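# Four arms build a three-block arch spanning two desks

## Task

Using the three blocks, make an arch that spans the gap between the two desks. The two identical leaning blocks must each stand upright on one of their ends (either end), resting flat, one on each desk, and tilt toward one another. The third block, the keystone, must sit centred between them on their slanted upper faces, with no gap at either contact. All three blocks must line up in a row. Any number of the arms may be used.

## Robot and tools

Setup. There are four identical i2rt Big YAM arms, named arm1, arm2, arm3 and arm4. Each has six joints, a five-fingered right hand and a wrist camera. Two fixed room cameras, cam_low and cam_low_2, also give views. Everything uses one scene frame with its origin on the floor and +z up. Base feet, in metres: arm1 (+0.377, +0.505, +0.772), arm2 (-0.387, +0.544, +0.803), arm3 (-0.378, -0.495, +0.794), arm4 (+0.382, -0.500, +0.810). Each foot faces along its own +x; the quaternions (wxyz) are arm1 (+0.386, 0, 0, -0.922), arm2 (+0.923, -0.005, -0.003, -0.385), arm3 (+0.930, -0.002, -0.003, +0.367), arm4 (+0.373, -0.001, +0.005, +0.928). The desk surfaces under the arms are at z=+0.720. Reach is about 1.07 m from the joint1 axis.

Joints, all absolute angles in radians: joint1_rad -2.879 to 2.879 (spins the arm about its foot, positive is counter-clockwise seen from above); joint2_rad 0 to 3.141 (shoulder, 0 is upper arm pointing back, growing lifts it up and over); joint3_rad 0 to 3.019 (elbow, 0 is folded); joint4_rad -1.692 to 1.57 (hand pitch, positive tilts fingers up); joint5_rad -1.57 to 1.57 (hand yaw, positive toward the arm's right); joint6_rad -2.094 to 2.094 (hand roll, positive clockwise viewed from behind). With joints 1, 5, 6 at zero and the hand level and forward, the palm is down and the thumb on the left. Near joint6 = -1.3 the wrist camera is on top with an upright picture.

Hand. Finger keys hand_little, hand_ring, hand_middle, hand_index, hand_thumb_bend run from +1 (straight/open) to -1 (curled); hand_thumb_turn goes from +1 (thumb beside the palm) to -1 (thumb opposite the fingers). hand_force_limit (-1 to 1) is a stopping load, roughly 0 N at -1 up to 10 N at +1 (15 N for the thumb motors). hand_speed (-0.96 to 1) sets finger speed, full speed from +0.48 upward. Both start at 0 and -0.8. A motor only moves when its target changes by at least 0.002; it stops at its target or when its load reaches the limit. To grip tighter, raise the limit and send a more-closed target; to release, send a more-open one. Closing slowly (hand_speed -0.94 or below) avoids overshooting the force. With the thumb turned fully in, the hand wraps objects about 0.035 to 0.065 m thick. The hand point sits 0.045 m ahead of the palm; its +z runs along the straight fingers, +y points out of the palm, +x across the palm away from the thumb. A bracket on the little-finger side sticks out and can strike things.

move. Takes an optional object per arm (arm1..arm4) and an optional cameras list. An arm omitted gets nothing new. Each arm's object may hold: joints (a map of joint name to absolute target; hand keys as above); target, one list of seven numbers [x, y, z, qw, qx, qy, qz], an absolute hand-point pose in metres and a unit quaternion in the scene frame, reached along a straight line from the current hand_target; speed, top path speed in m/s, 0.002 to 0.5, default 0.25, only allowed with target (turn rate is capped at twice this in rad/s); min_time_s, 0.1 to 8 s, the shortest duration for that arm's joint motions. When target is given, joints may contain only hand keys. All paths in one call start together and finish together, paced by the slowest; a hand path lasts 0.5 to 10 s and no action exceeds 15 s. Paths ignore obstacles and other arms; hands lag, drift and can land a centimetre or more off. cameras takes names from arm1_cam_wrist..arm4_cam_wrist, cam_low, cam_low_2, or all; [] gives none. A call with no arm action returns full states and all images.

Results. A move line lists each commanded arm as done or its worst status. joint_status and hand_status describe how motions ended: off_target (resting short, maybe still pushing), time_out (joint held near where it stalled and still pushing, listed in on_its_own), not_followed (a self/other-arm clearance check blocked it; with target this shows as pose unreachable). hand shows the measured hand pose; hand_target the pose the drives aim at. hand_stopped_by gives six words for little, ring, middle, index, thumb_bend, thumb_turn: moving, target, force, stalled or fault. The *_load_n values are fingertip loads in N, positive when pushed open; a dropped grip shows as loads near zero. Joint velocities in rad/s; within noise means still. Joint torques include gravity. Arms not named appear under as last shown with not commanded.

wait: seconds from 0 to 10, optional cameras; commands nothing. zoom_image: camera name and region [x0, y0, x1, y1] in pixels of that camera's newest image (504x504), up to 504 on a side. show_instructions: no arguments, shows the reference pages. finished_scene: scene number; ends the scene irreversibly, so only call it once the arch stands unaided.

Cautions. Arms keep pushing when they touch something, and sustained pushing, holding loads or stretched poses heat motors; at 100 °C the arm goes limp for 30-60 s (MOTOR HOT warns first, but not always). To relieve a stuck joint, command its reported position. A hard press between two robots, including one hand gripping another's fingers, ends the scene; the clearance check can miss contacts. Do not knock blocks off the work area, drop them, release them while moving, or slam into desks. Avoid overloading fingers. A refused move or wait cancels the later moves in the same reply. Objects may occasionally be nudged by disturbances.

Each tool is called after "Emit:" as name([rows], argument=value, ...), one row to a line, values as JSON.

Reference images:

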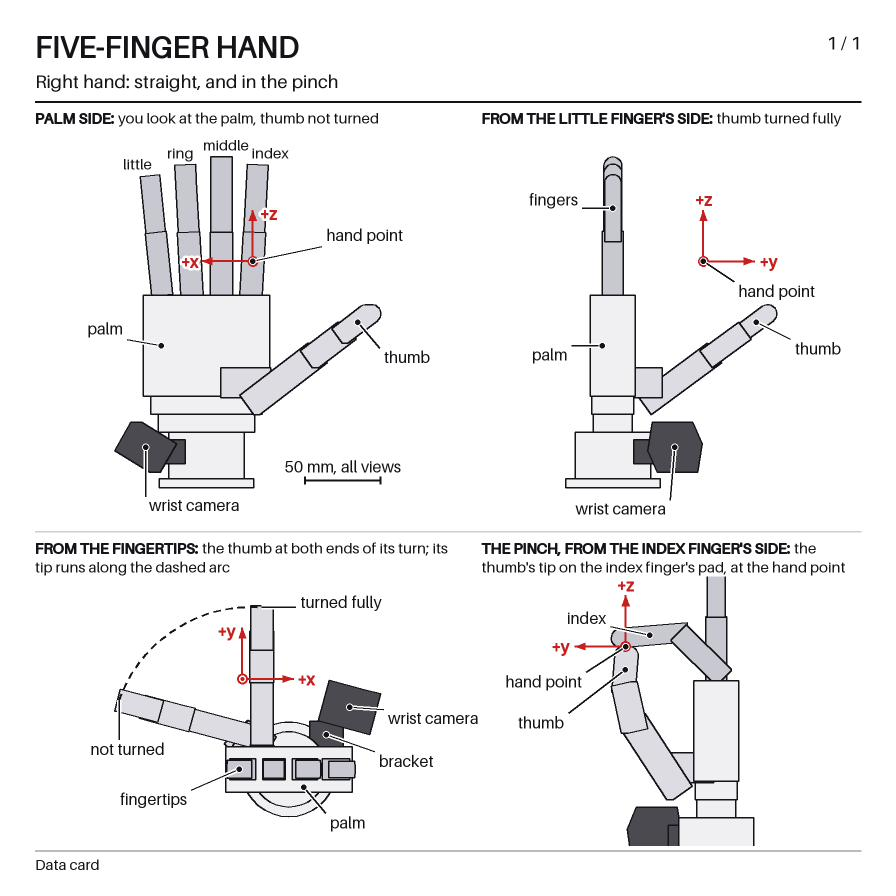

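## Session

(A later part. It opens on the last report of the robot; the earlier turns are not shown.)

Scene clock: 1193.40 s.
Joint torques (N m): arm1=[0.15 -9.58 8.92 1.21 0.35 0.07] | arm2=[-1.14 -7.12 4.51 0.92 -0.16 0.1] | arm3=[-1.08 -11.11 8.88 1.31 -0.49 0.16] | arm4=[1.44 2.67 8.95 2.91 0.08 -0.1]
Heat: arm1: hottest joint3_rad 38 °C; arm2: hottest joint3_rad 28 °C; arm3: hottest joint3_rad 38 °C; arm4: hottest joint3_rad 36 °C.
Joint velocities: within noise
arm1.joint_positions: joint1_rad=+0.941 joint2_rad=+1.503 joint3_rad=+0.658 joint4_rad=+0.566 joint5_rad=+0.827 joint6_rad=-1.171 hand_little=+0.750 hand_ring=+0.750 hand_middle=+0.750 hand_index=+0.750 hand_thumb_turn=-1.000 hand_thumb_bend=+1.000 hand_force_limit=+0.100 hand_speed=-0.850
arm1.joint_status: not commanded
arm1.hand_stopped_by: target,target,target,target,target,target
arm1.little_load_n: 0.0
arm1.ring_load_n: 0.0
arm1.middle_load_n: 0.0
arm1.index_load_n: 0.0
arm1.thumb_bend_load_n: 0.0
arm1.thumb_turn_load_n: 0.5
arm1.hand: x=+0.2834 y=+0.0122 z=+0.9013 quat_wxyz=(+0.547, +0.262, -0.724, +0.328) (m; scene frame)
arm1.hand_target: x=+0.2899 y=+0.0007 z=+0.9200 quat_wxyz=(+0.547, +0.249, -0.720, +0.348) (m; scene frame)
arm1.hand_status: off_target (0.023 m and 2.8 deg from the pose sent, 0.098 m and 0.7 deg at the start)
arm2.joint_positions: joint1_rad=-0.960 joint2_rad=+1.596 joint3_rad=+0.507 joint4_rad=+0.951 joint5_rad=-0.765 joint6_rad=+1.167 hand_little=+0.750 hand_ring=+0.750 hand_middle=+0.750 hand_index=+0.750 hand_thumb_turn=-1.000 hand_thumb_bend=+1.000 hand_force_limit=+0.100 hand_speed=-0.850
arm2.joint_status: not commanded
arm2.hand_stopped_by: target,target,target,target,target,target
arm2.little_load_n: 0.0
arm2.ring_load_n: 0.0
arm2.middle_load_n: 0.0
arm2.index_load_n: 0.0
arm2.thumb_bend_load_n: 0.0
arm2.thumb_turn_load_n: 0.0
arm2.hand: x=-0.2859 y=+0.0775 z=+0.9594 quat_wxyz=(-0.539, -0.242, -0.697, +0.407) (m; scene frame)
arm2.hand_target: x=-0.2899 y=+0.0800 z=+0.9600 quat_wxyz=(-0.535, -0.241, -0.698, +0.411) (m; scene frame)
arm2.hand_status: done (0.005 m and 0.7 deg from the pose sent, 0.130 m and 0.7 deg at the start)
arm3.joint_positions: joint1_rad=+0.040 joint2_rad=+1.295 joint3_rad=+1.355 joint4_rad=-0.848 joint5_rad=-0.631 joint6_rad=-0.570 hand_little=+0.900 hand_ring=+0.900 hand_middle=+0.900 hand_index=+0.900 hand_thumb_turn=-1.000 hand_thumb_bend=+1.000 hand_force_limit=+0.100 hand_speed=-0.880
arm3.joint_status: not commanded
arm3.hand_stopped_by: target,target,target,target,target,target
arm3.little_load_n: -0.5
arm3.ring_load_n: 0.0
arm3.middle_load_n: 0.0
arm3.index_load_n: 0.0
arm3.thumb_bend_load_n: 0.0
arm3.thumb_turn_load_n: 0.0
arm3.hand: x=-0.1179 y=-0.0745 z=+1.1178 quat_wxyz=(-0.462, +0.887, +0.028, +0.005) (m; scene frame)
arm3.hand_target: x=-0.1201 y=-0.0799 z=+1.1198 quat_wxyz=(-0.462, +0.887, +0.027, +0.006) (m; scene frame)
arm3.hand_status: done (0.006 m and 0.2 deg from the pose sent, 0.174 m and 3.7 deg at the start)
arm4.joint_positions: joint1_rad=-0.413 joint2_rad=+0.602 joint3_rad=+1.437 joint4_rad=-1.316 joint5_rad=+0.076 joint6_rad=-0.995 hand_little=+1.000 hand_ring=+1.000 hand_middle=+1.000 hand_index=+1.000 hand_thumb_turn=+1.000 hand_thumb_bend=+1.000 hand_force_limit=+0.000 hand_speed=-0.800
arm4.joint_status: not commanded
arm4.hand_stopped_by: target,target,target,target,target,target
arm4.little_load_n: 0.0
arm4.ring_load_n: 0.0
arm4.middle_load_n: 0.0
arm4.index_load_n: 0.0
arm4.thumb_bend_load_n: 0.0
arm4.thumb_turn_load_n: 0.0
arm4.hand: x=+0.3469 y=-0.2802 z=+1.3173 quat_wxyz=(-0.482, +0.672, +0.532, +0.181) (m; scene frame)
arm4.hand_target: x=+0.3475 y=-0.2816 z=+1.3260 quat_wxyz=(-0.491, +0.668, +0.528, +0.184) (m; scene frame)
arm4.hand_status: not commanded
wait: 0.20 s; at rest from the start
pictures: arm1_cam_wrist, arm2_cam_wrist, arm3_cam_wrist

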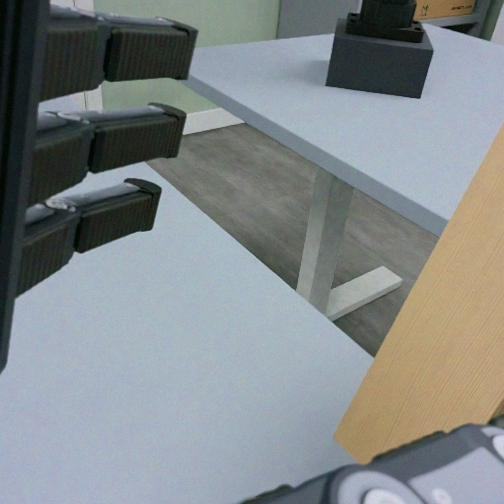

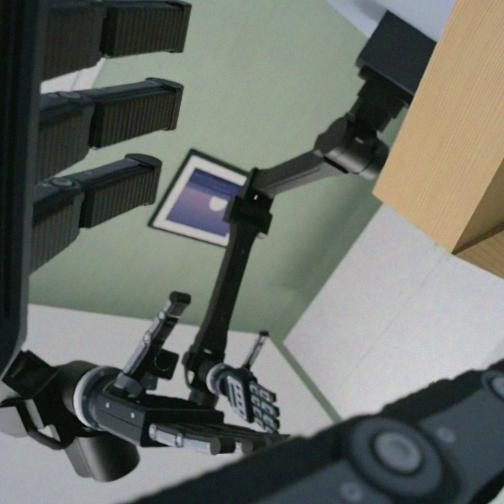

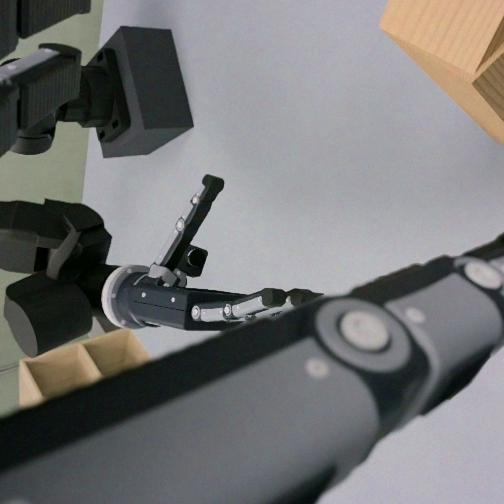

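Emit:
move(arm3={"target": [-0.036, 0.017, 1.09, 0.4620, -0.8868, -0.0270, -0.0060], "speed": 0.12}, arm1={"target": [0.222, -0.008, 0.859, 0.5469, 0.2493, -0.7196, 0.3477], "speed": 0.1}, cameras=["cam_low"])

Emit:
move(arm3={"target": [-0.036, 0.017, 1.01, 0.4620, -0.8868, -0.0270, -0.0060], "speed": 0.06}, cameras=["cam_low", "cam_low_2", "arm4_cam_wrist"])

Emit:
zoom_image(camera="cam_low", region=[230, 185, 290, 245])

Scene clock: 1227.00 s.
Joint torques (N m): arm1=[-1.49 -8.64 5.34 2.19 0.1 -0.1] | arm2=[-0.97 -7.3 4.45 0.92 -0.15 0.1] | arm3=[0.32 -13.8 15.27 2.04 -0.39 0.28] | arm4=[1.67 2.61 8.87 2.77 0.07 -0.08]
Heat: arm1: hottest joint3_rad 39 °C; arm2: hottest joint3_rad 28 °C; arm3: hottest joint3_rad 38 °C; arm4: hottest joint3_rad 36 °C.
move: arm1 done; arm3 off_target
Joint velocities: within noise
arm1.joint_positions: joint1_rad=+0.786 joint2_rad=+1.650 joint3_rad=+0.658 joint4_rad=+0.793 joint5_rad=+0.664 joint6_rad=-1.202 hand_little=+0.750 hand_ring=+0.750 hand_middle=+0.750 hand_index=+0.750 hand_thumb_turn=-1.000 hand_thumb_bend=+1.000 hand_force_limit=+0.100 hand_speed=-0.850
arm1.joint_status: not commanded
arm1.hand_stopped_by: target,target,target,target,target,target
arm1.little_load_n: 0.0
arm1.ring_load_n: 0.0
arm1.middle_load_n: 0.0
arm1.index_load_n: -0.5
arm1.thumb_bend_load_n: 0.0
arm1.thumb_turn_load_n: 0.0
arm1.hand: x=+0.2263 y=-0.0108 z=+0.8656 quat_wxyz=(+0.545, +0.247, -0.719, +0.353) (m; scene frame)
arm1.hand_target: x=+0.2220 y=-0.0079 z=+0.8591 quat_wxyz=(+0.547, +0.249, -0.720, +0.348) (m; scene frame)
arm1.hand_status: done (0.008 m and 0.8 deg from the pose sent, 0.077 m and 2.7 deg at the start)
arm2, arm4: as last shown
arm3.joint_positions: joint1_rad=+0.040 joint2_rad=+1.593 joint3_rad=+1.546 joint4_rad=-0.793 joint5_rad=-0.623 joint6_rad=-0.566 hand_little=+0.900 hand_ring=+0.900 hand_middle=+0.900 hand_index=+0.900 hand_thumb_turn=-1.000 hand_thumb_bend=+1.000 hand_force_limit=+0.100 hand_speed=-0.880
arm3.joint_status: not commanded
arm3.hand_stopped_by: target,target,target,target,target,target
arm3.little_load_n: 0.0
arm3.ring_load_n: 0.0
arm3.middle_load_n: 0.0
arm3.index_load_n: 0.0
arm3.thumb_bend_load_n: 0.0
arm3.thumb_turn_load_n: 0.0
arm3.hand: x=-0.0439 y=-0.0015 z=+1.0649 quat_wxyz=(-0.444, +0.896, +0.016, -0.009) (m; scene frame)
arm3.hand_target: x=-0.0373 y=+0.0154 z=+1.0901 quat_wxyz=(-0.462, +0.886, +0.027, +0.006) (m; scene frame)
arm3.hand_status: off_target (0.032 m and 3.2 deg from the pose sent, 0.126 m and 0.1 deg at the start)
pictures: cam_low

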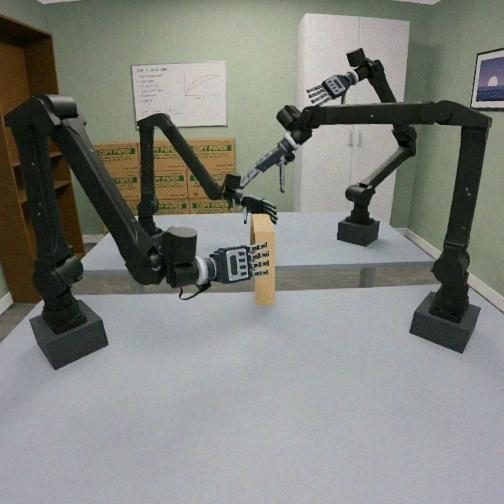

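Scene clock: 1228.97 s.
Joint torques (N m): arm1=[-1.38 -8.64 5.35 2.18 0.1 -0.11] | arm2=[-0.85 -7.12 4.48 0.96 -0.17 0.09] | arm3=[0.26 -13.57 8.9 2.43 -0.34 0.27] | arm4=[1.49 2.67 8.9 2.89 0.07 -0.09]
Heat: arm1: hottest joint3_rad 39 °C; arm2: hottest joint3_rad 28 °C; arm3: hottest joint3_rad 38 °C; arm4: hottest joint3_rad 36 °C.
move: arm3 off_target
Joint velocities: within noise
arm1, arm2, arm4: as last shown
arm1.middle_load_n: 0.5
arm1.index_load_n: 0.0
arm3.joint_positions: joint1_rad=+0.041 joint2_rad=+1.615 joint3_rad=+1.435 joint4_rad=-0.596 joint5_rad=-0.622 joint6_rad=-0.566 hand_little=+0.900 hand_ring=+0.900 hand_middle=+0.900 hand_index=+0.900 hand_thumb_turn=-1.000 hand_thumb_bend=+1.000 hand_force_limit=+0.100 hand_speed=-0.880
arm3.joint_status: not commanded
arm3.hand_stopped_by: target,target,target,target,target,target
arm3.little_load_n: 0.0
arm3.ring_load_n: 0.0
arm3.middle_load_n: 0.0
arm3.index_load_n: 0.0
arm3.thumb_bend_load_n: 0.0
arm3.thumb_turn_load_n: 0.0
arm3.hand: x=-0.0325 y=+0.0104 z=+1.0204 quat_wxyz=(-0.463, +0.886, +0.027, +0.011) (m; scene frame)
arm3.hand_target: x=-0.0361 y=+0.0167 z=+1.0102 quat_wxyz=(-0.462, +0.887, +0.027, +0.006) (m; scene frame)
arm3.hand_status: off_target (0.013 m and 0.7 deg from the pose sent, 0.058 m and 3.2 deg at the start)
pictures: arm4_cam_wrist, cam_low, cam_low_2

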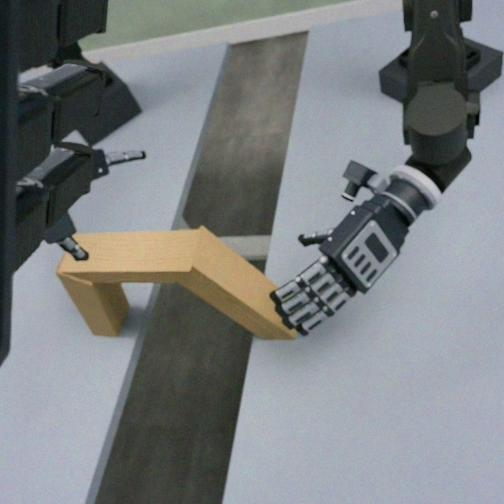

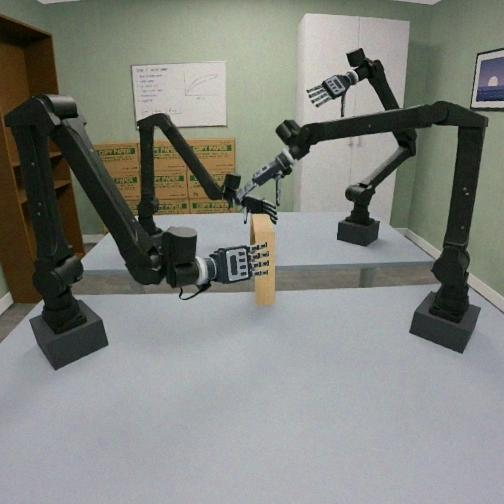

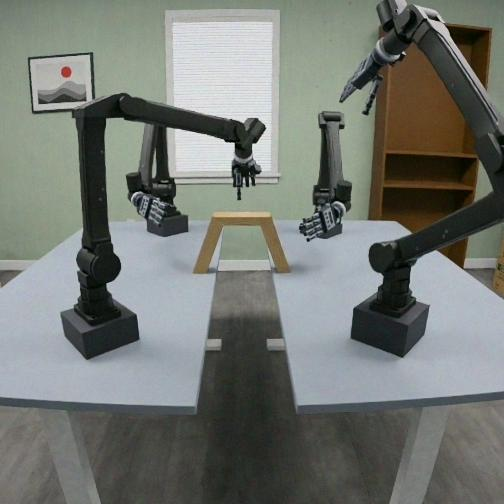

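Scaled by 8.400 from the camera's 504x504 image, which has a finer 720x720 frame.

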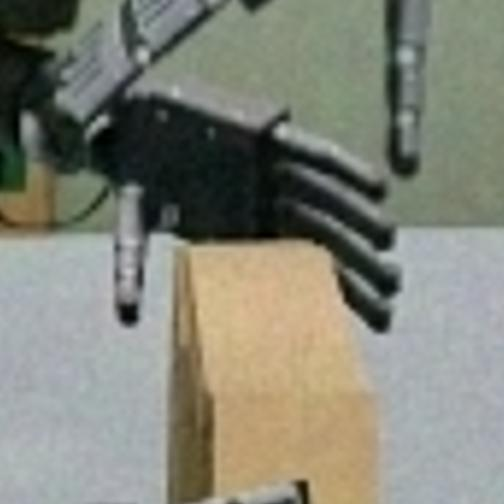

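Emit:
move(arm3={"target": [-0.037, 0.016, 0.936, 0.4620, -0.8868, -0.0270, -0.0060], "speed": 0.05}, cameras=["cam_low", "cam_low_2", "arm4_cam_wrist"])

Emit:
zoom_image(camera="cam_low", region=[230, 185, 290, 245])

Emit:
zoom_image(camera="cam_low_2", region=[205, 180, 280, 240])

Scene clock: 1236.47 s.
Joint torques (N m): arm1=[-1.61 -8.47 5.38 2.13 0.1 -0.13] | arm2=[-1.03 -7.36 4.41 0.91 -0.17 0.09] | arm3=[0.38 -14.21 8.42 2.51 -0.34 0.28] | arm4=[1.55 2.32 8.83 2.73 0.08 -0.1]
Heat: arm1: hottest joint3_rad 39 °C; arm2: hottest joint3_rad 28 °C; arm3: hottest joint3_rad 38 °C; arm4: hottest joint3_rad 36 °C.
move: arm3 off_target
Joint velocities: within noise
arm1, arm2, arm4: as last shown
arm1.middle_load_n: 0.0
arm1.thumb_turn_load_n: 0.5
arm2.little_load_n: -0.5
arm3.joint_positions: joint1_rad=+0.042 joint2_rad=+1.666 joint3_rad=+1.299 joint4_rad=-0.407 joint5_rad=-0.622 joint6_rad=-0.566 hand_little=+0.900 hand_ring=+0.900 hand_middle=+0.900 hand_index=+0.900 hand_thumb_turn=-1.000 hand_thumb_bend=+1.000 hand_force_limit=+0.100 hand_speed=-0.880
arm3.joint_status: not commanded
arm3.hand_stopped_by: target,target,target,target,target,target
arm3.little_load_n: 0.0
arm3.ring_load_n: -0.5
arm3.middle_load_n: 0.0
arm3.index_load_n: 0.0
arm3.thumb_bend_load_n: 0.0
arm3.thumb_turn_load_n: 0.0
arm3.hand: x=-0.0324 y=+0.0106 z=+0.9468 quat_wxyz=(-0.464, +0.885, +0.027, +0.012) (m; scene frame)
arm3.hand_target: x=-0.0371 y=+0.0157 z=+0.9362 quat_wxyz=(-0.462, +0.887, +0.027, +0.006) (m; scene frame)
arm3.hand_status: off_target (0.013 m and 0.7 deg from the pose sent, 0.085 m and 0.6 deg at the start)
pictures: arm4_cam_wrist, cam_low, cam_low_2

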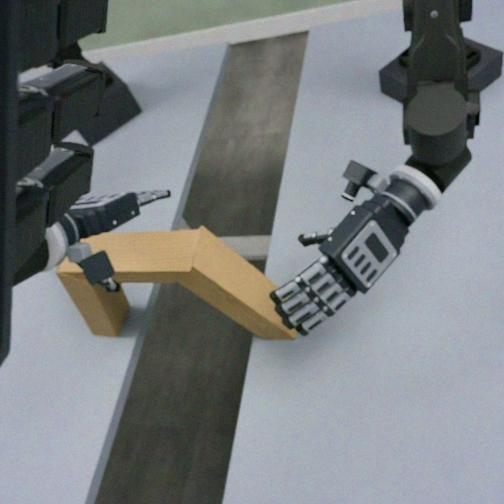

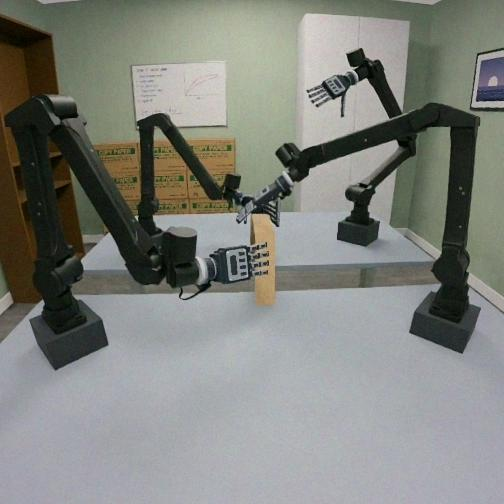

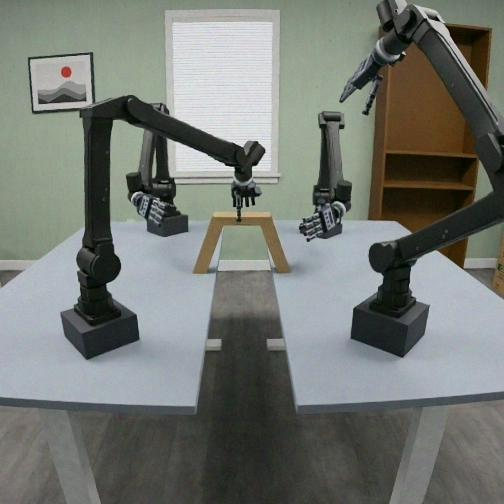

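Scaled by 8.400 from the camera's 504x504 image, which has a finer 720x720 frame.

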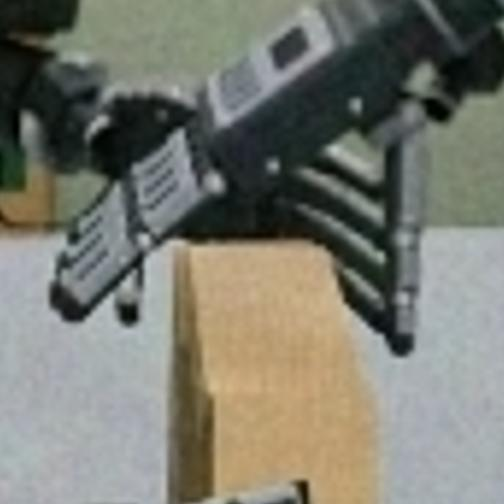

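Scaled by 6.720 from the camera's 504x504 image, which has a finer 720x720 frame.

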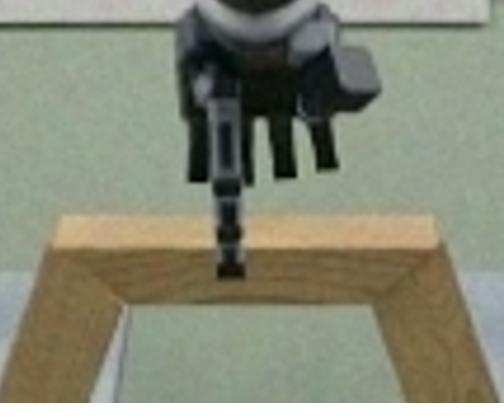

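Emit:
move(arm3={"target": [-0.038, 0.015, 0.926, 0.4620, -0.8868, -0.0270, -0.0060], "speed": 0.03}, cameras=[])

Emit:
move(arm3={"joints": {"hand_speed": -0.9, "hand_force_limit": -0.7, "hand_little": 0.36, "hand_ring": 0.385, "hand_middle": 0.4, "hand_index": 0.41, "hand_thumb_bend": 0.74}}, cameras=["cam_low", "cam_low_2"])

Emit:
zoom_image(camera="cam_low", region=[230, 185, 290, 245])

Scene clock: 1241.50 s.
Joint torques (N m): arm1=[-1.32 -8.47 5.37 2.21 0.09 -0.13] | arm2=[-0.97 -7.18 4.45 0.94 -0.16 0.1] | arm3=[0.32 -14.04 8.31 2.43 -0.34 0.27] | arm4=[1.9 2.73 8.9 2.81 0.07 -0.09]
Heat: arm1: hottest joint3_rad 38 °C; arm2: hottest joint3_rad 28 °C; arm3: hottest joint3_rad 38 °C; arm4: hottest joint3_rad 36 °C.
move: arm3 off_target
Joint velocities: within noise
arm1, arm2, arm4: as last shown
arm2.little_load_n: 0.0
arm3.joint_positions: joint1_rad=+0.042 joint2_rad=+1.671 joint3_rad=+1.280 joint4_rad=-0.381 joint5_rad=-0.621 joint6_rad=-0.566 hand_little=+0.900 hand_ring=+0.900 hand_middle=+0.900 hand_index=+0.900 hand_thumb_turn=-1.000 hand_thumb_bend=+1.000 hand_force_limit=+0.100 hand_speed=-0.880
arm3.joint_status: not commanded
arm3.hand_stopped_by: target,target,target,target,target,target
arm3.little_load_n: 0.0
arm3.ring_load_n: 0.0
arm3.middle_load_n: 0.0
arm3.index_load_n: 0.0
arm3.thumb_bend_load_n: 0.0
arm3.thumb_turn_load_n: 0.0
arm3.hand: x=-0.0331 y=+0.0100 z=+0.9382 quat_wxyz=(-0.465, +0.885, +0.028, +0.013) (m; scene frame)
arm3.hand_target: x=-0.0381 y=+0.0148 z=+0.9263 quat_wxyz=(-0.462, +0.887, +0.027, +0.006) (m; scene frame)
arm3.hand_status: off_target (0.014 m and 0.8 deg from the pose sent, 0.022 m and 0.7 deg at the start)
pictures: none
No camera images: "cameras" was empty.

Scene clock: 1243.90 s.
Joint torques (N m): arm1=[-1.67 -8.53 5.33 2.17 0.09 -0.12] | arm2=[-0.97 -7.12 4.46 0.9 -0.17 0.08] | arm3=[0.44 -13.98 8.25 2.41 -0.35 0.26] | arm4=[1.38 2.78 8.92 2.8 0.06 -0.07]
Heat: arm1: hottest joint3_rad 38 °C; arm2: hottest joint3_rad 28 °C; arm3: hottest joint3_rad 38 °C; arm4: hottest joint3_rad 36 °C.
move: arm3 done
Joint velocities: within noise
arm1, arm2, arm4: as last shown
arm3.joint_positions: joint1_rad=+0.042 joint2_rad=+1.671 joint3_rad=+1.280 joint4_rad=-0.380 joint5_rad=-0.621 joint6_rad=-0.565 hand_little=+0.360 hand_ring=+0.386 hand_middle=+0.400 hand_index=+0.410 hand_thumb_turn=-1.000 hand_thumb_bend=+0.740 hand_force_limit=-0.700 hand_speed=-0.900
arm3.joint_status: all done
arm3.hand_stopped_by: target,target,target,target,target,target
arm3.little_load_n: 0.0
arm3.ring_load_n: 0.0
arm3.middle_load_n: 0.0
arm3.index_load_n: 0.0
arm3.thumb_bend_load_n: 0.0
arm3.thumb_turn_load_n: 0.0
arm3.hand: x=-0.0330 y=+0.0100 z=+0.9382 quat_wxyz=(-0.465, +0.885, +0.027, +0.013) (m; scene frame)
arm3.hand_target: x=-0.0381 y=+0.0147 z=+0.9263 quat_wxyz=(-0.462, +0.887, +0.027, +0.006) (m; scene frame)
arm3.hand_status: not commanded
arm4.index_load_n: -0.5
arm4.thumb_bend_load_n: 0.5
pictures: cam_low, cam_low_2

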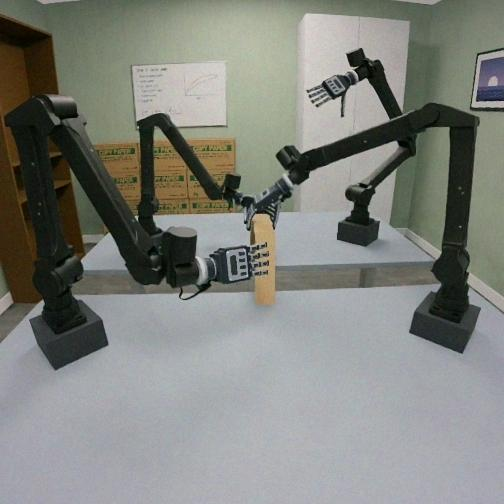

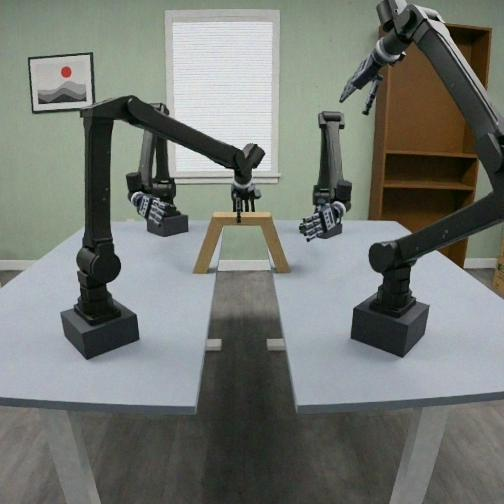

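Scaled by 8.400 from the camera's 504x504 image, which has a finer 720x720 frame.

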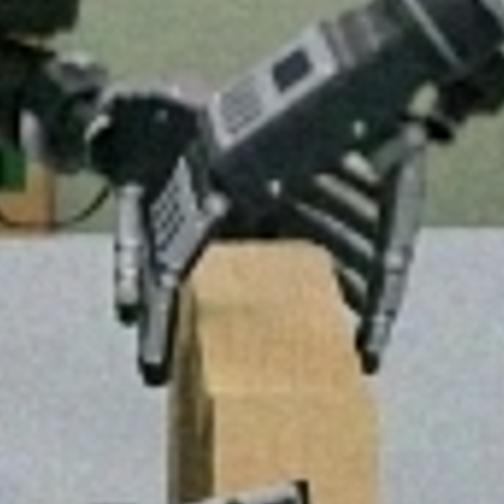

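Emit:
move(arm3={"joints": {"hand_speed": -0.95, "hand_force_limit": -0.7, "hand_little": 0.245, "hand_ring": 0.27, "hand_middle": 0.285, "hand_index": 0.295, "hand_thumb_bend": 0.675}}, cameras=["cam_low", "cam_low_2"])

Emit:
zoom_image(camera="cam_low", region=[230, 185, 290, 245])

Emit:
zoom_image(camera="cam_low_2", region=[205, 180, 280, 240])

Scene clock: 1250.30 s.
Joint torques (N m): arm1=[-1.08 -8.41 5.37 2.21 0.11 -0.12] | arm2=[-0.91 -7.18 4.45 0.9 -0.16 0.1] | arm3=[0.21 -13.86 8.25 2.44 -0.37 0.25] | arm4=[1.32 2.67 8.77 2.76 0.09 -0.11]
Heat: arm1: hottest joint3_rad 38 °C; arm2: hottest joint3_rad 28 °C; arm3: hottest joint3_rad 38 °C; arm4: hottest joint3_rad 36 °C.
move: arm3 done
Joint velocities: within noise
arm1, arm2, arm4: as last shown
arm1.thumb_turn_load_n: 0.0
arm2.thumb_turn_load_n: -0.5
arm3.joint_positions: joint1_rad=+0.042 joint2_rad=+1.671 joint3_rad=+1.280 joint4_rad=-0.380 joint5_rad=-0.620 joint6_rad=-0.564 hand_little=+0.246 hand_ring=+0.270 hand_middle=+0.286 hand_index=+0.296 hand_thumb_turn=-1.000 hand_thumb_bend=+0.677 hand_force_limit=-0.700 hand_speed=-0.950
arm3.joint_status: all done
arm3.hand_stopped_by: target,target,target,target,target,target
arm3.little_load_n: 0.0
arm3.ring_load_n: 0.0
arm3.middle_load_n: 0.0
arm3.index_load_n: 0.0
arm3.thumb_bend_load_n: 1.0
arm3.thumb_turn_load_n: 1.0
arm3.hand: x=-0.0331 y=+0.0100 z=+0.9378 quat_wxyz=(-0.464, +0.885, +0.026, +0.012) (m; scene frame)
arm3.hand_target: x=-0.0381 y=+0.0147 z=+0.9263 quat_wxyz=(-0.462, +0.887, +0.027, +0.006) (m; scene frame)
arm3.hand_status: not commanded
arm4.index_load_n: 0.0
arm4.thumb_bend_load_n: 0.0
pictures: cam_low, cam_low_2

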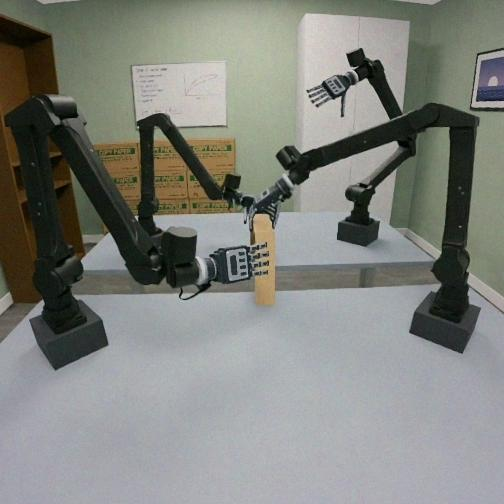

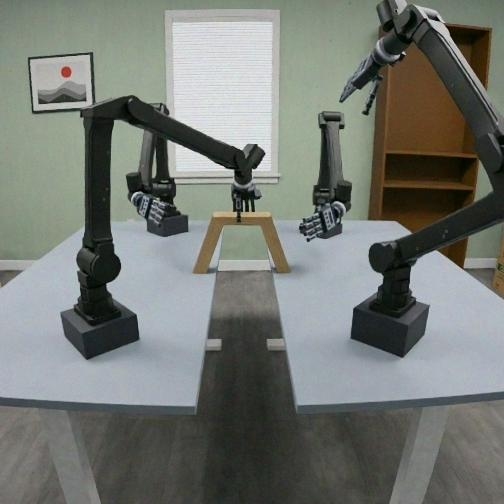

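Scaled by 8.400 from the camera's 504x504 image, which has a finer 720x720 frame.

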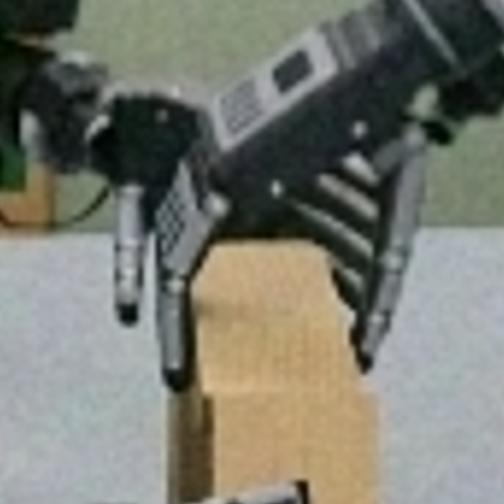

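Scaled by 6.720 from the camera's 504x504 image, which has a finer 720x720 frame.

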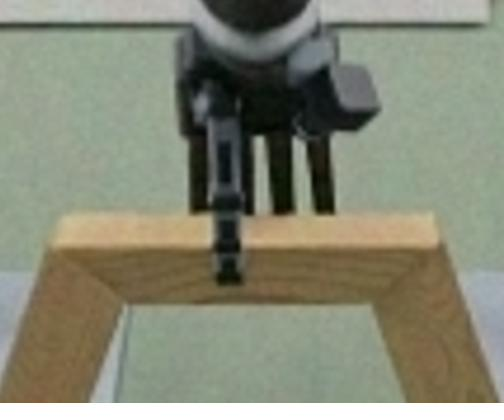

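Emit:
move(arm3={"joints": {"hand_speed": -0.95, "hand_force_limit": -0.6, "hand_little": 0.205, "hand_ring": 0.23, "hand_middle": 0.245, "hand_index": 0.255}}, arm1={"target": [0.124, -0.010, 0.830, 0.5469, 0.2493, -0.7196, 0.3477], "speed": 0.06}, cameras=["cam_low", "cam_low_2", "arm4_cam_wrist"])

Emit:
zoom_image(camera="cam_low", region=[230, 185, 290, 245])

Emit:
zoom_image(camera="cam_low_2", region=[185, 200, 300, 285])

Emit:
zoom_image(camera="arm4_cam_wrist", region=[160, 210, 240, 290])

Scene clock: 1257.70 s.
Joint torques (N m): arm1=[-1.32 -9.23 6.8 2.21 0.08 -0.12] | arm2=[-0.85 -7.3 4.4 0.92 -0.16 0.08] | arm3=[0.26 -14.1 8.29 2.39 -0.39 0.25] | arm4=[1.67 2.61 8.91 2.84 0.07 -0.09]
Heat: arm1: hottest joint3_rad 37 °C; arm2: hottest joint3_rad 28 °C; arm3: hottest joint3_rad 38 °C; arm4: hottest joint3_rad 36 °C.
move: arm1 off_target; arm3 off_target
Joint velocities: within noise
arm1.joint_positions: joint1_rad=+0.547 joint2_rad=+1.765 joint3_rad=+0.658 joint4_rad=+0.907 joint5_rad=+0.429 joint6_rad=-1.254 hand_little=+0.750 hand_ring=+0.750 hand_middle=+0.750 hand_index=+0.750 hand_thumb_turn=-1.000 hand_thumb_bend=+1.000 hand_force_limit=+0.100 hand_speed=-0.850
arm1.joint_status: not commanded
arm1.hand_stopped_by: target,target,target,target,target,target
arm1.little_load_n: 0.0
arm1.ring_load_n: 0.0
arm1.middle_load_n: 0.0
arm1.index_load_n: 0.0
arm1.thumb_bend_load_n: 0.0
arm1.thumb_turn_load_n: 0.5
arm1.hand: x=+0.1306 y=-0.0019 z=+0.8260 quat_wxyz=(+0.539, +0.253, -0.726, +0.344) (m; scene frame)
arm1.hand_target: x=+0.1241 y=-0.0097 z=+0.8302 quat_wxyz=(+0.547, +0.249, -0.720, +0.348) (m; scene frame)
arm1.hand_status: off_target (0.011 m and 1.2 deg from the pose sent, 0.108 m and 0.8 deg at the start)
arm2, arm4: as last shown
arm2.ring_load_n: 0.5
arm3.joint_positions: joint1_rad=+0.042 joint2_rad=+1.672 joint3_rad=+1.280 joint4_rad=-0.379 joint5_rad=-0.620 joint6_rad=-0.564 hand_little=+0.228 hand_ring=+0.257 hand_middle=+0.268 hand_index=+0.274 hand_thumb_turn=-1.000 hand_thumb_bend=+0.678 hand_force_limit=-0.600 hand_speed=-0.950
arm3.joint_status: hand_little off_target (ended at +0.228, target +0.205); hand_ring off_target (ended at +0.257, target +0.230); hand_middle off_target (ended at +0.268, target +0.245); the others done
arm3.hand_stopped_by: force,force,force,force,target,target
arm3.little_load_n: 2.0
arm3.ring_load_n: 0.0
arm3.middle_load_n: 2.5
arm3.index_load_n: 2.0
arm3.thumb_bend_load_n: 5.5
arm3.thumb_turn_load_n: 1.0
arm3.hand: x=-0.0329 y=+0.0101 z=+0.9376 quat_wxyz=(-0.464, +0.885, +0.026, +0.013) (m; scene frame)
arm3.hand_target: x=-0.0381 y=+0.0147 z=+0.9262 quat_wxyz=(-0.462, +0.887, +0.027, +0.006) (m; scene frame)
arm3.hand_status: not commanded
pictures: arm4_cam_wrist, cam_low, cam_low_2

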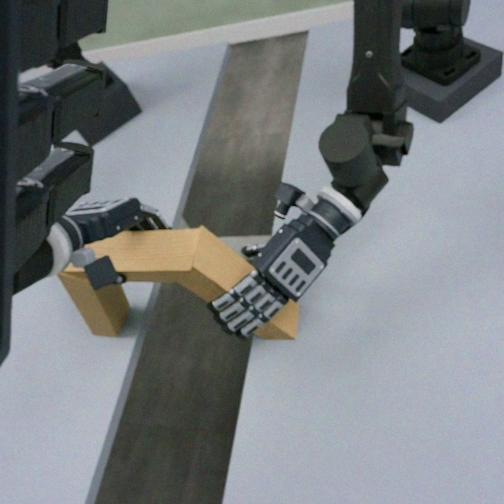

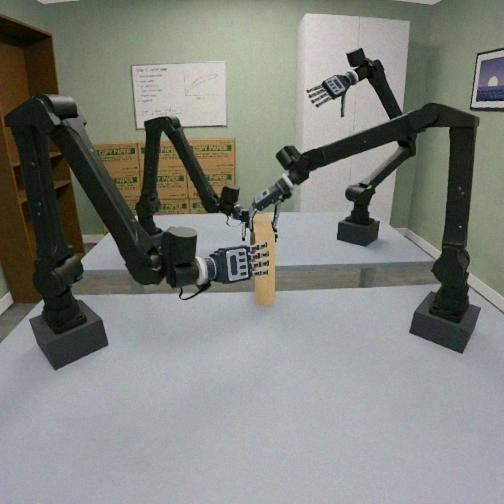

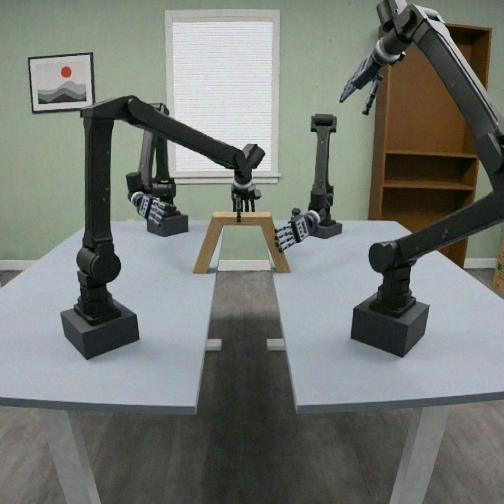

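Scaled by 8.400 from the camera's 504x504 image, which has a finer 720x720 frame.

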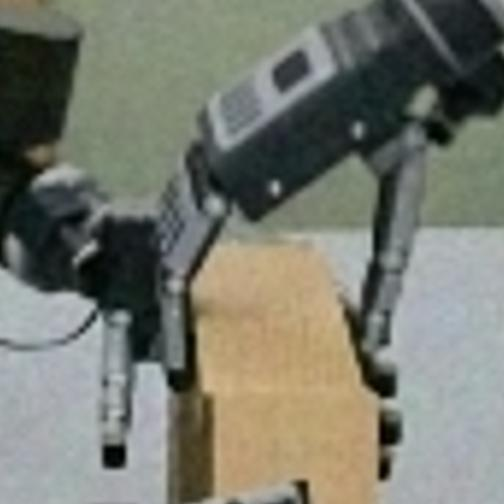

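Scaled by 4.383 from the camera's 504x504 image, which has a finer 720x720 frame.

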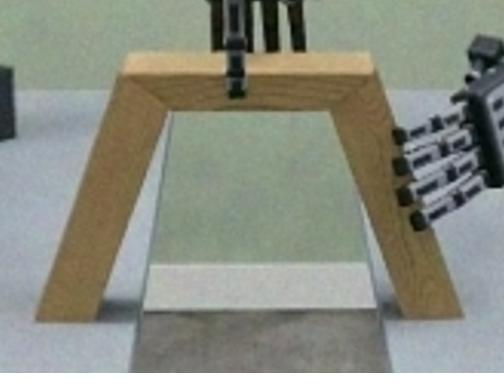

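Scaled by 6.300 from the camera's 504x504 image, which has a finer 720x720 frame.

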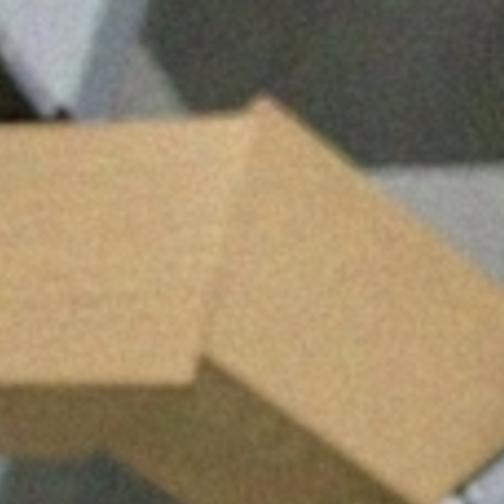

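Emit:
move(arm1={"target": [0.124, -0.018, 0.826, 0.5469, 0.2493, -0.7196, 0.3477], "speed": 0.05}, cameras=["cam_low_2"])

Scene clock: 1264.73 s.
Joint torques (N m): arm1=[-1.32 -9.7 8.05 2.21 0.23 -0.11] | arm2=[-0.97 -7.12 4.46 0.91 -0.17 0.09] | arm3=[0.32 -13.86 8.25 2.41 -0.39 0.26] | arm4=[1.49 2.96 8.81 2.73 0.08 -0.1]
Heat: arm1: hottest joint3_rad 37 °C; arm2: hottest joint3_rad 28 °C; arm3: hottest joint3_rad 39 °C; arm4: hottest joint3_rad 36 °C.
move: arm1 off_target
Joint velocities: within noise
arm1.joint_positions: joint1_rad=+0.547 joint2_rad=+1.787 joint3_rad=+0.658 joint4_rad=+0.909 joint5_rad=+0.429 joint6_rad=-1.255 hand_little=+0.750 hand_ring=+0.750 hand_middle=+0.750 hand_index=+0.750 hand_thumb_turn=-1.000 hand_thumb_bend=+1.000 hand_force_limit=+0.100 hand_speed=-0.850
arm1.joint_status: not commanded
arm1.hand_stopped_by: target,target,target,target,target,target
arm1.little_load_n: 0.0
arm1.ring_load_n: 0.0
arm1.middle_load_n: 0.0
arm1.index_load_n: 0.0
arm1.thumb_bend_load_n: 0.0
arm1.thumb_turn_load_n: 0.0
arm1.hand: x=+0.1310 y=-0.0002 z=+0.8144 quat_wxyz=(+0.535, +0.258, -0.730, +0.337) (m; scene frame)
arm1.hand_target: x=+0.1244 y=-0.0170 z=+0.8264 quat_wxyz=(+0.547, +0.249, -0.720, +0.348) (m; scene frame)
arm1.hand_status: off_target (0.022 m and 2.4 deg from the pose sent, 0.017 m and 1.2 deg at the start)
arm2.joint_positions: joint1_rad=-0.960 joint2_rad=+1.596 joint3_rad=+0.507 joint4_rad=+0.951 joint5_rad=-0.765 joint6_rad=+1.167 hand_little=+0.750 hand_ring=+0.750 hand_middle=+0.750 hand_index=+0.750 hand_thumb_turn=-1.000 hand_thumb_bend=+1.000 hand_force_limit=+0.100 hand_speed=-0.850
arm2.joint_status: not commanded
arm2.hand_stopped_by: target,target,target,target,target,target
arm2.little_load_n: 0.0
arm2.ring_load_n: 0.0
arm2.middle_load_n: 0.0
arm2.index_load_n: 0.0
arm2.thumb_bend_load_n: 0.0
arm2.thumb_turn_load_n: -0.5
arm2.hand: x=-0.2859 y=+0.0775 z=+0.9594 quat_wxyz=(-0.539, -0.242, -0.697, +0.407) (m; scene frame)
arm2.hand_target: x=-0.2899 y=+0.0800 z=+0.9600 quat_wxyz=(-0.535, -0.241, -0.698, +0.411) (m; scene frame)
arm2.hand_status: not commanded
arm3: as last shown
arm3.thumb_bend_load_n: 5.0
arm3.thumb_turn_load_n: 1.5
arm4.joint_positions: joint1_rad=-0.413 joint2_rad=+0.602 joint3_rad=+1.437 joint4_rad=-1.316 joint5_rad=+0.076 joint6_rad=-0.995 hand_little=+1.000 hand_ring=+1.000 hand_middle=+1.000 hand_index=+1.000 hand_thumb_turn=+1.000 hand_thumb_bend=+1.000 hand_force_limit=+0.000 hand_speed=-0.800
arm4.joint_status: not commanded
arm4.hand_stopped_by: target,target,target,target,target,target
arm4.little_load_n: 0.0
arm4.ring_load_n: 0.0
arm4.middle_load_n: 0.0
arm4.index_load_n: 0.0
arm4.thumb_bend_load_n: 0.0
arm4.thumb_turn_load_n: 0.0
arm4.hand: x=+0.3469 y=-0.2802 z=+1.3173 quat_wxyz=(-0.482, +0.672, +0.532, +0.181) (m; scene frame)
arm4.hand_target: x=+0.3475 y=-0.2816 z=+1.3260 quat_wxyz=(-0.491, +0.668, +0.528, +0.184) (m; scene frame)
arm4.hand_status: not commanded
pictures: cam_low_2

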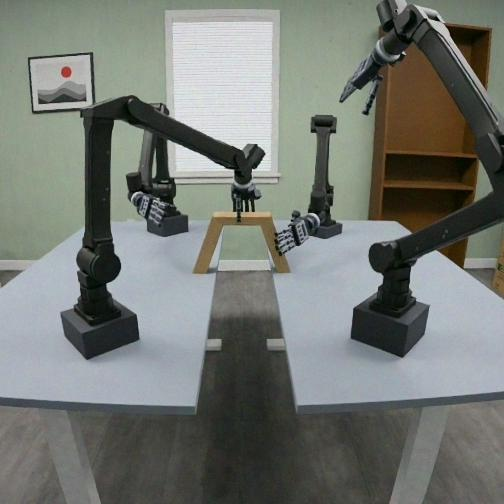

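Emit:
move(arm1={"target": [0.222, -0.015, 0.870, 0.5469, 0.2493, -0.7196, 0.3477], "speed": 0.08}, cameras=[])

Emit:
move(arm1={"target": [0.225, -0.085, 0.900, 0.5469, 0.2493, -0.7196, 0.3477], "speed": 0.1}, cameras=["cam_low_2"])

Scene clock: 1283.53 s.
Joint torques (N m): arm1=[0.09 -11.22 7.01 1.31 0.3 0.05] | arm2=[-0.79 -7.3 4.45 0.92 -0.17 0.08] | arm3=[0.38 -14.04 8.27 2.4 -0.38 0.25] | arm4=[1.73 2.61 8.81 2.84 0.08 -0.11]
Heat: arm1: hottest joint3_rad 38 °C; arm2: hottest joint3_rad 28 °C; arm3: hottest joint3_rad 39 °C; arm4: hottest joint3_rad 36 °C.
move: arm1 off_target
Joint velocities: within noise
arm1.joint_positions: joint1_rad=+0.770 joint2_rad=+1.663 joint3_rad=+0.658 joint4_rad=+0.775 joint5_rad=+0.658 joint6_rad=-1.222 hand_little=+0.750 hand_ring=+0.750 hand_middle=+0.750 hand_index=+0.750 hand_thumb_turn=-1.000 hand_thumb_bend=+1.000 hand_force_limit=+0.100 hand_speed=-0.850
arm1.joint_status: not commanded
arm1.hand_stopped_by: target,target,target,target,target,target
arm1.little_load_n: 0.0
arm1.ring_load_n: 0.0
arm1.middle_load_n: 0.0
arm1.index_load_n: 0.0
arm1.thumb_bend_load_n: 0.0
arm1.thumb_turn_load_n: 0.5
arm1.hand: x=+0.2178 y=-0.0066 z=+0.8567 quat_wxyz=(+0.546, +0.258, -0.724, +0.334) (m; scene frame)
arm1.hand_target: x=+0.2220 y=-0.0148 z=+0.8700 quat_wxyz=(+0.547, +0.249, -0.720, +0.348) (m; scene frame)
arm1.hand_status: off_target (0.016 m and 1.9 deg from the pose sent, 0.108 m and 2.4 deg at the start)
arm2, arm3, arm4: as last shown
arm2.thumb_turn_load_n: 0.0
arm3.little_load_n: 2.5
arm3.thumb_bend_load_n: 5.5
pictures: none
No camera images: "cameras" was empty.

Scene clock: 1285.03 s.
Joint torques (N m): arm1=[0.15 -10.23 10.62 1.28 0.31 0.07] | arm2=[-0.73 -7.24 4.45 0.88 -0.16 0.08] | arm3=[0.38 -14.04 8.28 2.35 -0.39 0.25] | arm4=[1.61 2.61 8.84 2.81 0.07 -0.11]
Heat: arm1: hottest joint3_rad 38 °C; arm2: hottest joint3_rad 28 °C; arm3: hottest joint3_rad 39 °C; arm4: hottest joint3_rad 36 °C.
move: arm1 off_target
Joint velocities: within noise
arm1.joint_positions: joint1_rad=+0.775 joint2_rad=+1.691 joint3_rad=+0.838 joint4_rad=+0.619 joint5_rad=+0.665 joint6_rad=-1.220 hand_little=+0.750 hand_ring=+0.750 hand_middle=+0.750 hand_index=+0.750 hand_thumb_turn=-1.000 hand_thumb_bend=+1.000 hand_force_limit=+0.100 hand_speed=-0.850
arm1.joint_status: not commanded
arm1.hand_stopped_by: target,target,target,target,target,target
arm1.little_load_n: 0.0
arm1.ring_load_n: 0.0
arm1.middle_load_n: 0.0
arm1.index_load_n: 0.0
arm1.thumb_bend_load_n: 0.0
arm1.thumb_turn_load_n: 0.0
arm1.hand: x=+0.2198 y=-0.0628 z=+0.8874 quat_wxyz=(+0.546, +0.259, -0.724, +0.332) (m; scene frame)
arm1.hand_target: x=+0.2253 y=-0.0836 z=+0.9003 quat_wxyz=(+0.547, +0.249, -0.720, +0.348) (m; scene frame)
arm1.hand_status: off_target (0.026 m and 2.1 deg from the pose sent, 0.090 m and 1.9 deg at the start)
arm2, arm3, arm4: as last shown
arm2.thumb_turn_load_n: -0.5
arm3.little_load_n: 2.0
arm3.middle_load_n: 2.0
arm3.thumb_turn_load_n: 1.0
pictures: cam_low_2

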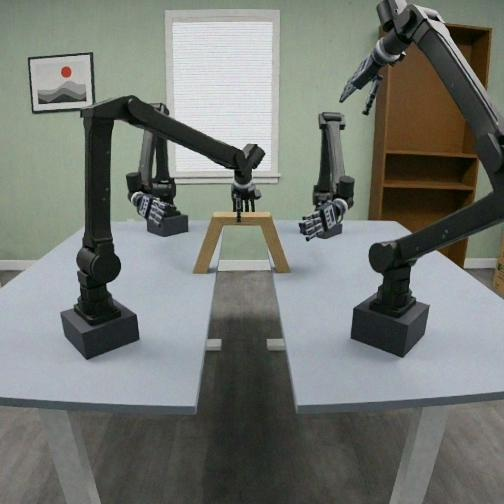

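Emit:
move(arm1={"target": [0.222, -0.012, 0.860, 0.5469, 0.2493, -0.7196, 0.3477], "speed": 0.1}, cameras=[])

Emit:
move(arm1={"target": [0.150, -0.012, 0.838, 0.5469, 0.2493, -0.7196, 0.3477], "speed": 0.06}, cameras=["cam_low_2"])

Scene clock: 1290.10 s.
Joint torques (N m): arm1=[-0.5 -11.46 4.94 2.15 0.12 0.06] | arm2=[-1.08 -7.3 4.48 0.9 -0.16 0.09] | arm3=[0.32 -14.15 8.25 2.36 -0.38 0.25] | arm4=[1.08 2.61 8.77 2.8 0.08 -0.11]
Heat: arm1: hottest joint3_rad 38 °C; arm2: hottest joint3_rad 28 °C; arm3: hottest joint3_rad 39 °C; arm4: hottest joint3_rad 36 °C.
move: arm1 done
Joint velocities: within noise
arm1.joint_positions: joint1_rad=+0.775 joint2_rad=+1.688 joint3_rad=+0.675 joint4_rad=+0.786 joint5_rad=+0.664 joint6_rad=-1.219 hand_little=+0.750 hand_ring=+0.750 hand_middle=+0.750 hand_index=+0.750 hand_thumb_turn=-1.000 hand_thumb_bend=+1.000 hand_force_limit=+0.100 hand_speed=-0.850
arm1.joint_status: not commanded
arm1.hand_stopped_by: target,target,target,target,target,target
arm1.little_load_n: 0.0
arm1.ring_load_n: 0.0
arm1.middle_load_n: 0.0
arm1.index_load_n: 0.0
arm1.thumb_bend_load_n: 0.0
arm1.thumb_turn_load_n: 0.5
arm1.hand: x=+0.2201 y=-0.0136 z=+0.8529 quat_wxyz=(+0.546, +0.257, -0.723, +0.336) (m; scene frame)
arm1.hand_target: x=+0.2219 y=-0.0120 z=+0.8599 quat_wxyz=(+0.547, +0.249, -0.720, +0.348) (m; scene frame)
arm1.hand_status: done (0.008 m and 1.7 deg from the pose sent, 0.058 m and 2.1 deg at the start)
arm2, arm3, arm4: as last shown
arm2.thumb_turn_load_n: 0.0
arm3.middle_load_n: 2.5
pictures: none
No camera images: "cameras" was empty.

Scene clock: 1291.93 s.
Joint torques (N m): arm1=[-1.61 -9.11 5.33 2.21 0.05 -0.11] | arm2=[-0.85 -7.3 4.46 0.91 -0.17 0.1] | arm3=[0.21 -14.04 8.24 2.35 -0.39 0.25] | arm4=[1.79 2.49 8.77 2.93 0.08 -0.12]
Heat: arm1: hottest joint3_rad 38 °C; arm2: hottest joint3_rad 28 °C; arm3: hottest joint3_rad 39 °C; arm4: hottest joint3_rad 36 °C.
move: arm1 done
Joint velocities: within noise
arm1.joint_positions: joint1_rad=+0.610 joint2_rad=+1.734 joint3_rad=+0.675 joint4_rad=+0.878 joint5_rad=+0.491 joint6_rad=-1.242 hand_little=+0.750 hand_ring=+0.750 hand_middle=+0.750 hand_index=+0.750 hand_thumb_turn=-1.000 hand_thumb_bend=+1.000 hand_force_limit=+0.100 hand_speed=-0.850
arm1.joint_status: not commanded
arm1.hand_stopped_by: target,target,target,target,target,target
arm1.little_load_n: 0.0
arm1.ring_load_n: 0.0
arm1.middle_load_n: 0.0
arm1.index_load_n: 0.0
arm1.thumb_bend_load_n: 0.0
arm1.thumb_turn_load_n: 0.5
arm1.hand: x=+0.1544 y=-0.0140 z=+0.8435 quat_wxyz=(+0.544, +0.247, -0.720, +0.352) (m; scene frame)
arm1.hand_target: x=+0.1501 y=-0.0119 z=+0.8380 quat_wxyz=(+0.547, +0.249, -0.720, +0.348) (m; scene frame)
arm1.hand_status: done (0.007 m and 0.6 deg from the pose sent, 0.072 m and 1.7 deg at the start)
arm2, arm3, arm4: as last shown
arm2.ring_load_n: -0.5
arm2.index_load_n: -0.5
pictures: cam_low_2

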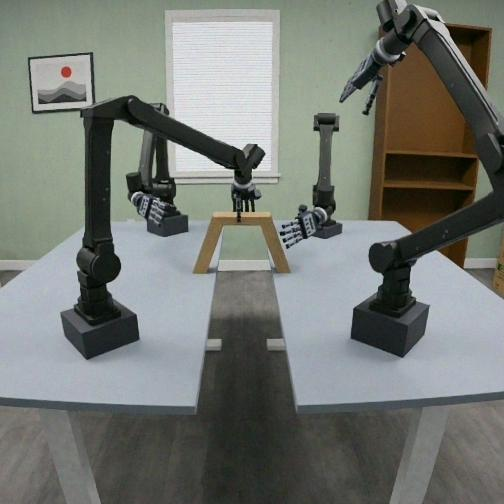

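Emit:
move(arm1={"target": [0.125, -0.0085, 0.817, 0.5469, 0.2493, -0.7196, 0.3477], "speed": 0.05}, cameras=["cam_low_2", "arm4_cam_wrist"])

Emit:
zoom_image(camera="arm4_cam_wrist", region=[160, 210, 240, 290])

Emit:
zoom_image(camera="cam_low_2", region=[185, 200, 300, 285])

Scene clock: 1299.27 s.
Joint torques (N m): arm1=[-1.55 -9.7 5.04 2.33 0.05 -0.11] | arm2=[-0.91 -7.18 4.48 0.94 -0.17 0.09] | arm3=[0.44 -13.86 8.25 2.4 -0.39 0.25] | arm4=[1.61 2.9 8.87 2.78 0.05 -0.13]
Heat: arm1: hottest joint3_rad 38 °C; arm2: hottest joint3_rad 28 °C; arm3: hottest joint3_rad 39 °C; arm4: hottest joint3_rad 36 °C.
move: arm1 done
Joint velocities: within noise
arm1.joint_positions: joint1_rad=+0.550 joint2_rad=+1.803 joint3_rad=+0.675 joint4_rad=+0.950 joint5_rad=+0.431 joint6_rad=-1.254 hand_little=+0.750 hand_ring=+0.750 hand_middle=+0.750 hand_index=+0.750 hand_thumb_turn=-1.000 hand_thumb_bend=+1.000 hand_force_limit=+0.100 hand_speed=-0.850
arm1.joint_status: not commanded
arm1.hand_stopped_by: target,target,target,target,target,target
arm1.little_load_n: 0.0
arm1.ring_load_n: 0.0
arm1.middle_load_n: 0.0
arm1.index_load_n: 0.0
arm1.thumb_bend_load_n: 0.0
arm1.thumb_turn_load_n: 0.0
arm1.hand: x=+0.1300 y=-0.0103 z=+0.8214 quat_wxyz=(+0.544, +0.248, -0.720, +0.352) (m; scene frame)
arm1.hand_target: x=+0.1251 y=-0.0084 z=+0.8171 quat_wxyz=(+0.547, +0.249, -0.720, +0.348) (m; scene frame)
arm1.hand_status: done (0.007 m and 0.6 deg from the pose sent, 0.040 m and 0.6 deg at the start)
arm2, arm3, arm4: as last shown
arm2.ring_load_n: 0.0
arm2.index_load_n: 0.0
arm3.little_load_n: 2.5
pictures: arm4_cam_wrist, cam_low_2

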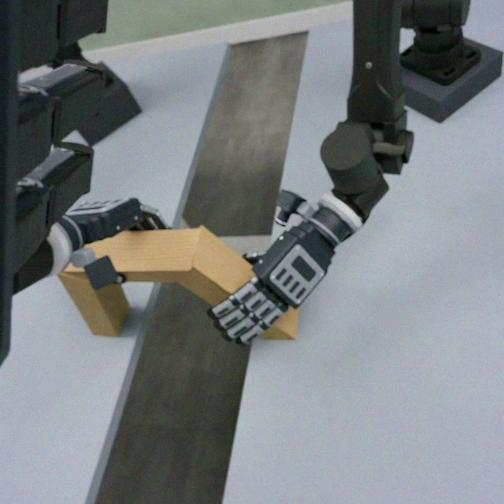

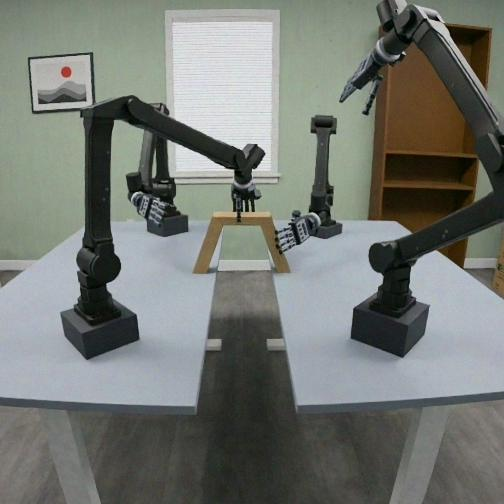

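Scaled by 6.300 from the camera's 504x504 image, which has a finer 720x720 frame.

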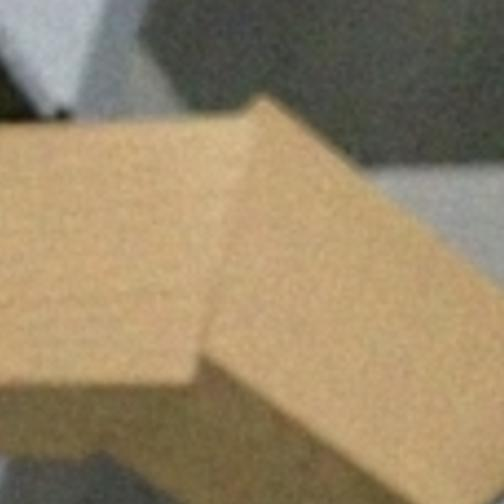

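Scaled by 4.383 from the camera's 504x504 image, which has a finer 720x720 frame.

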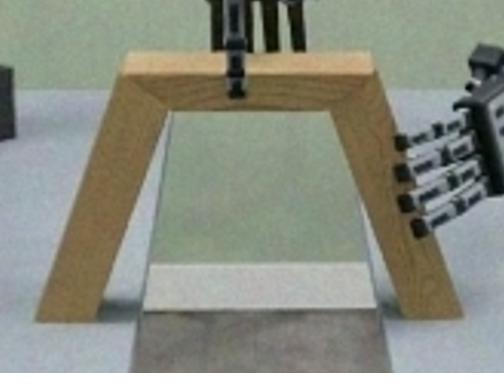

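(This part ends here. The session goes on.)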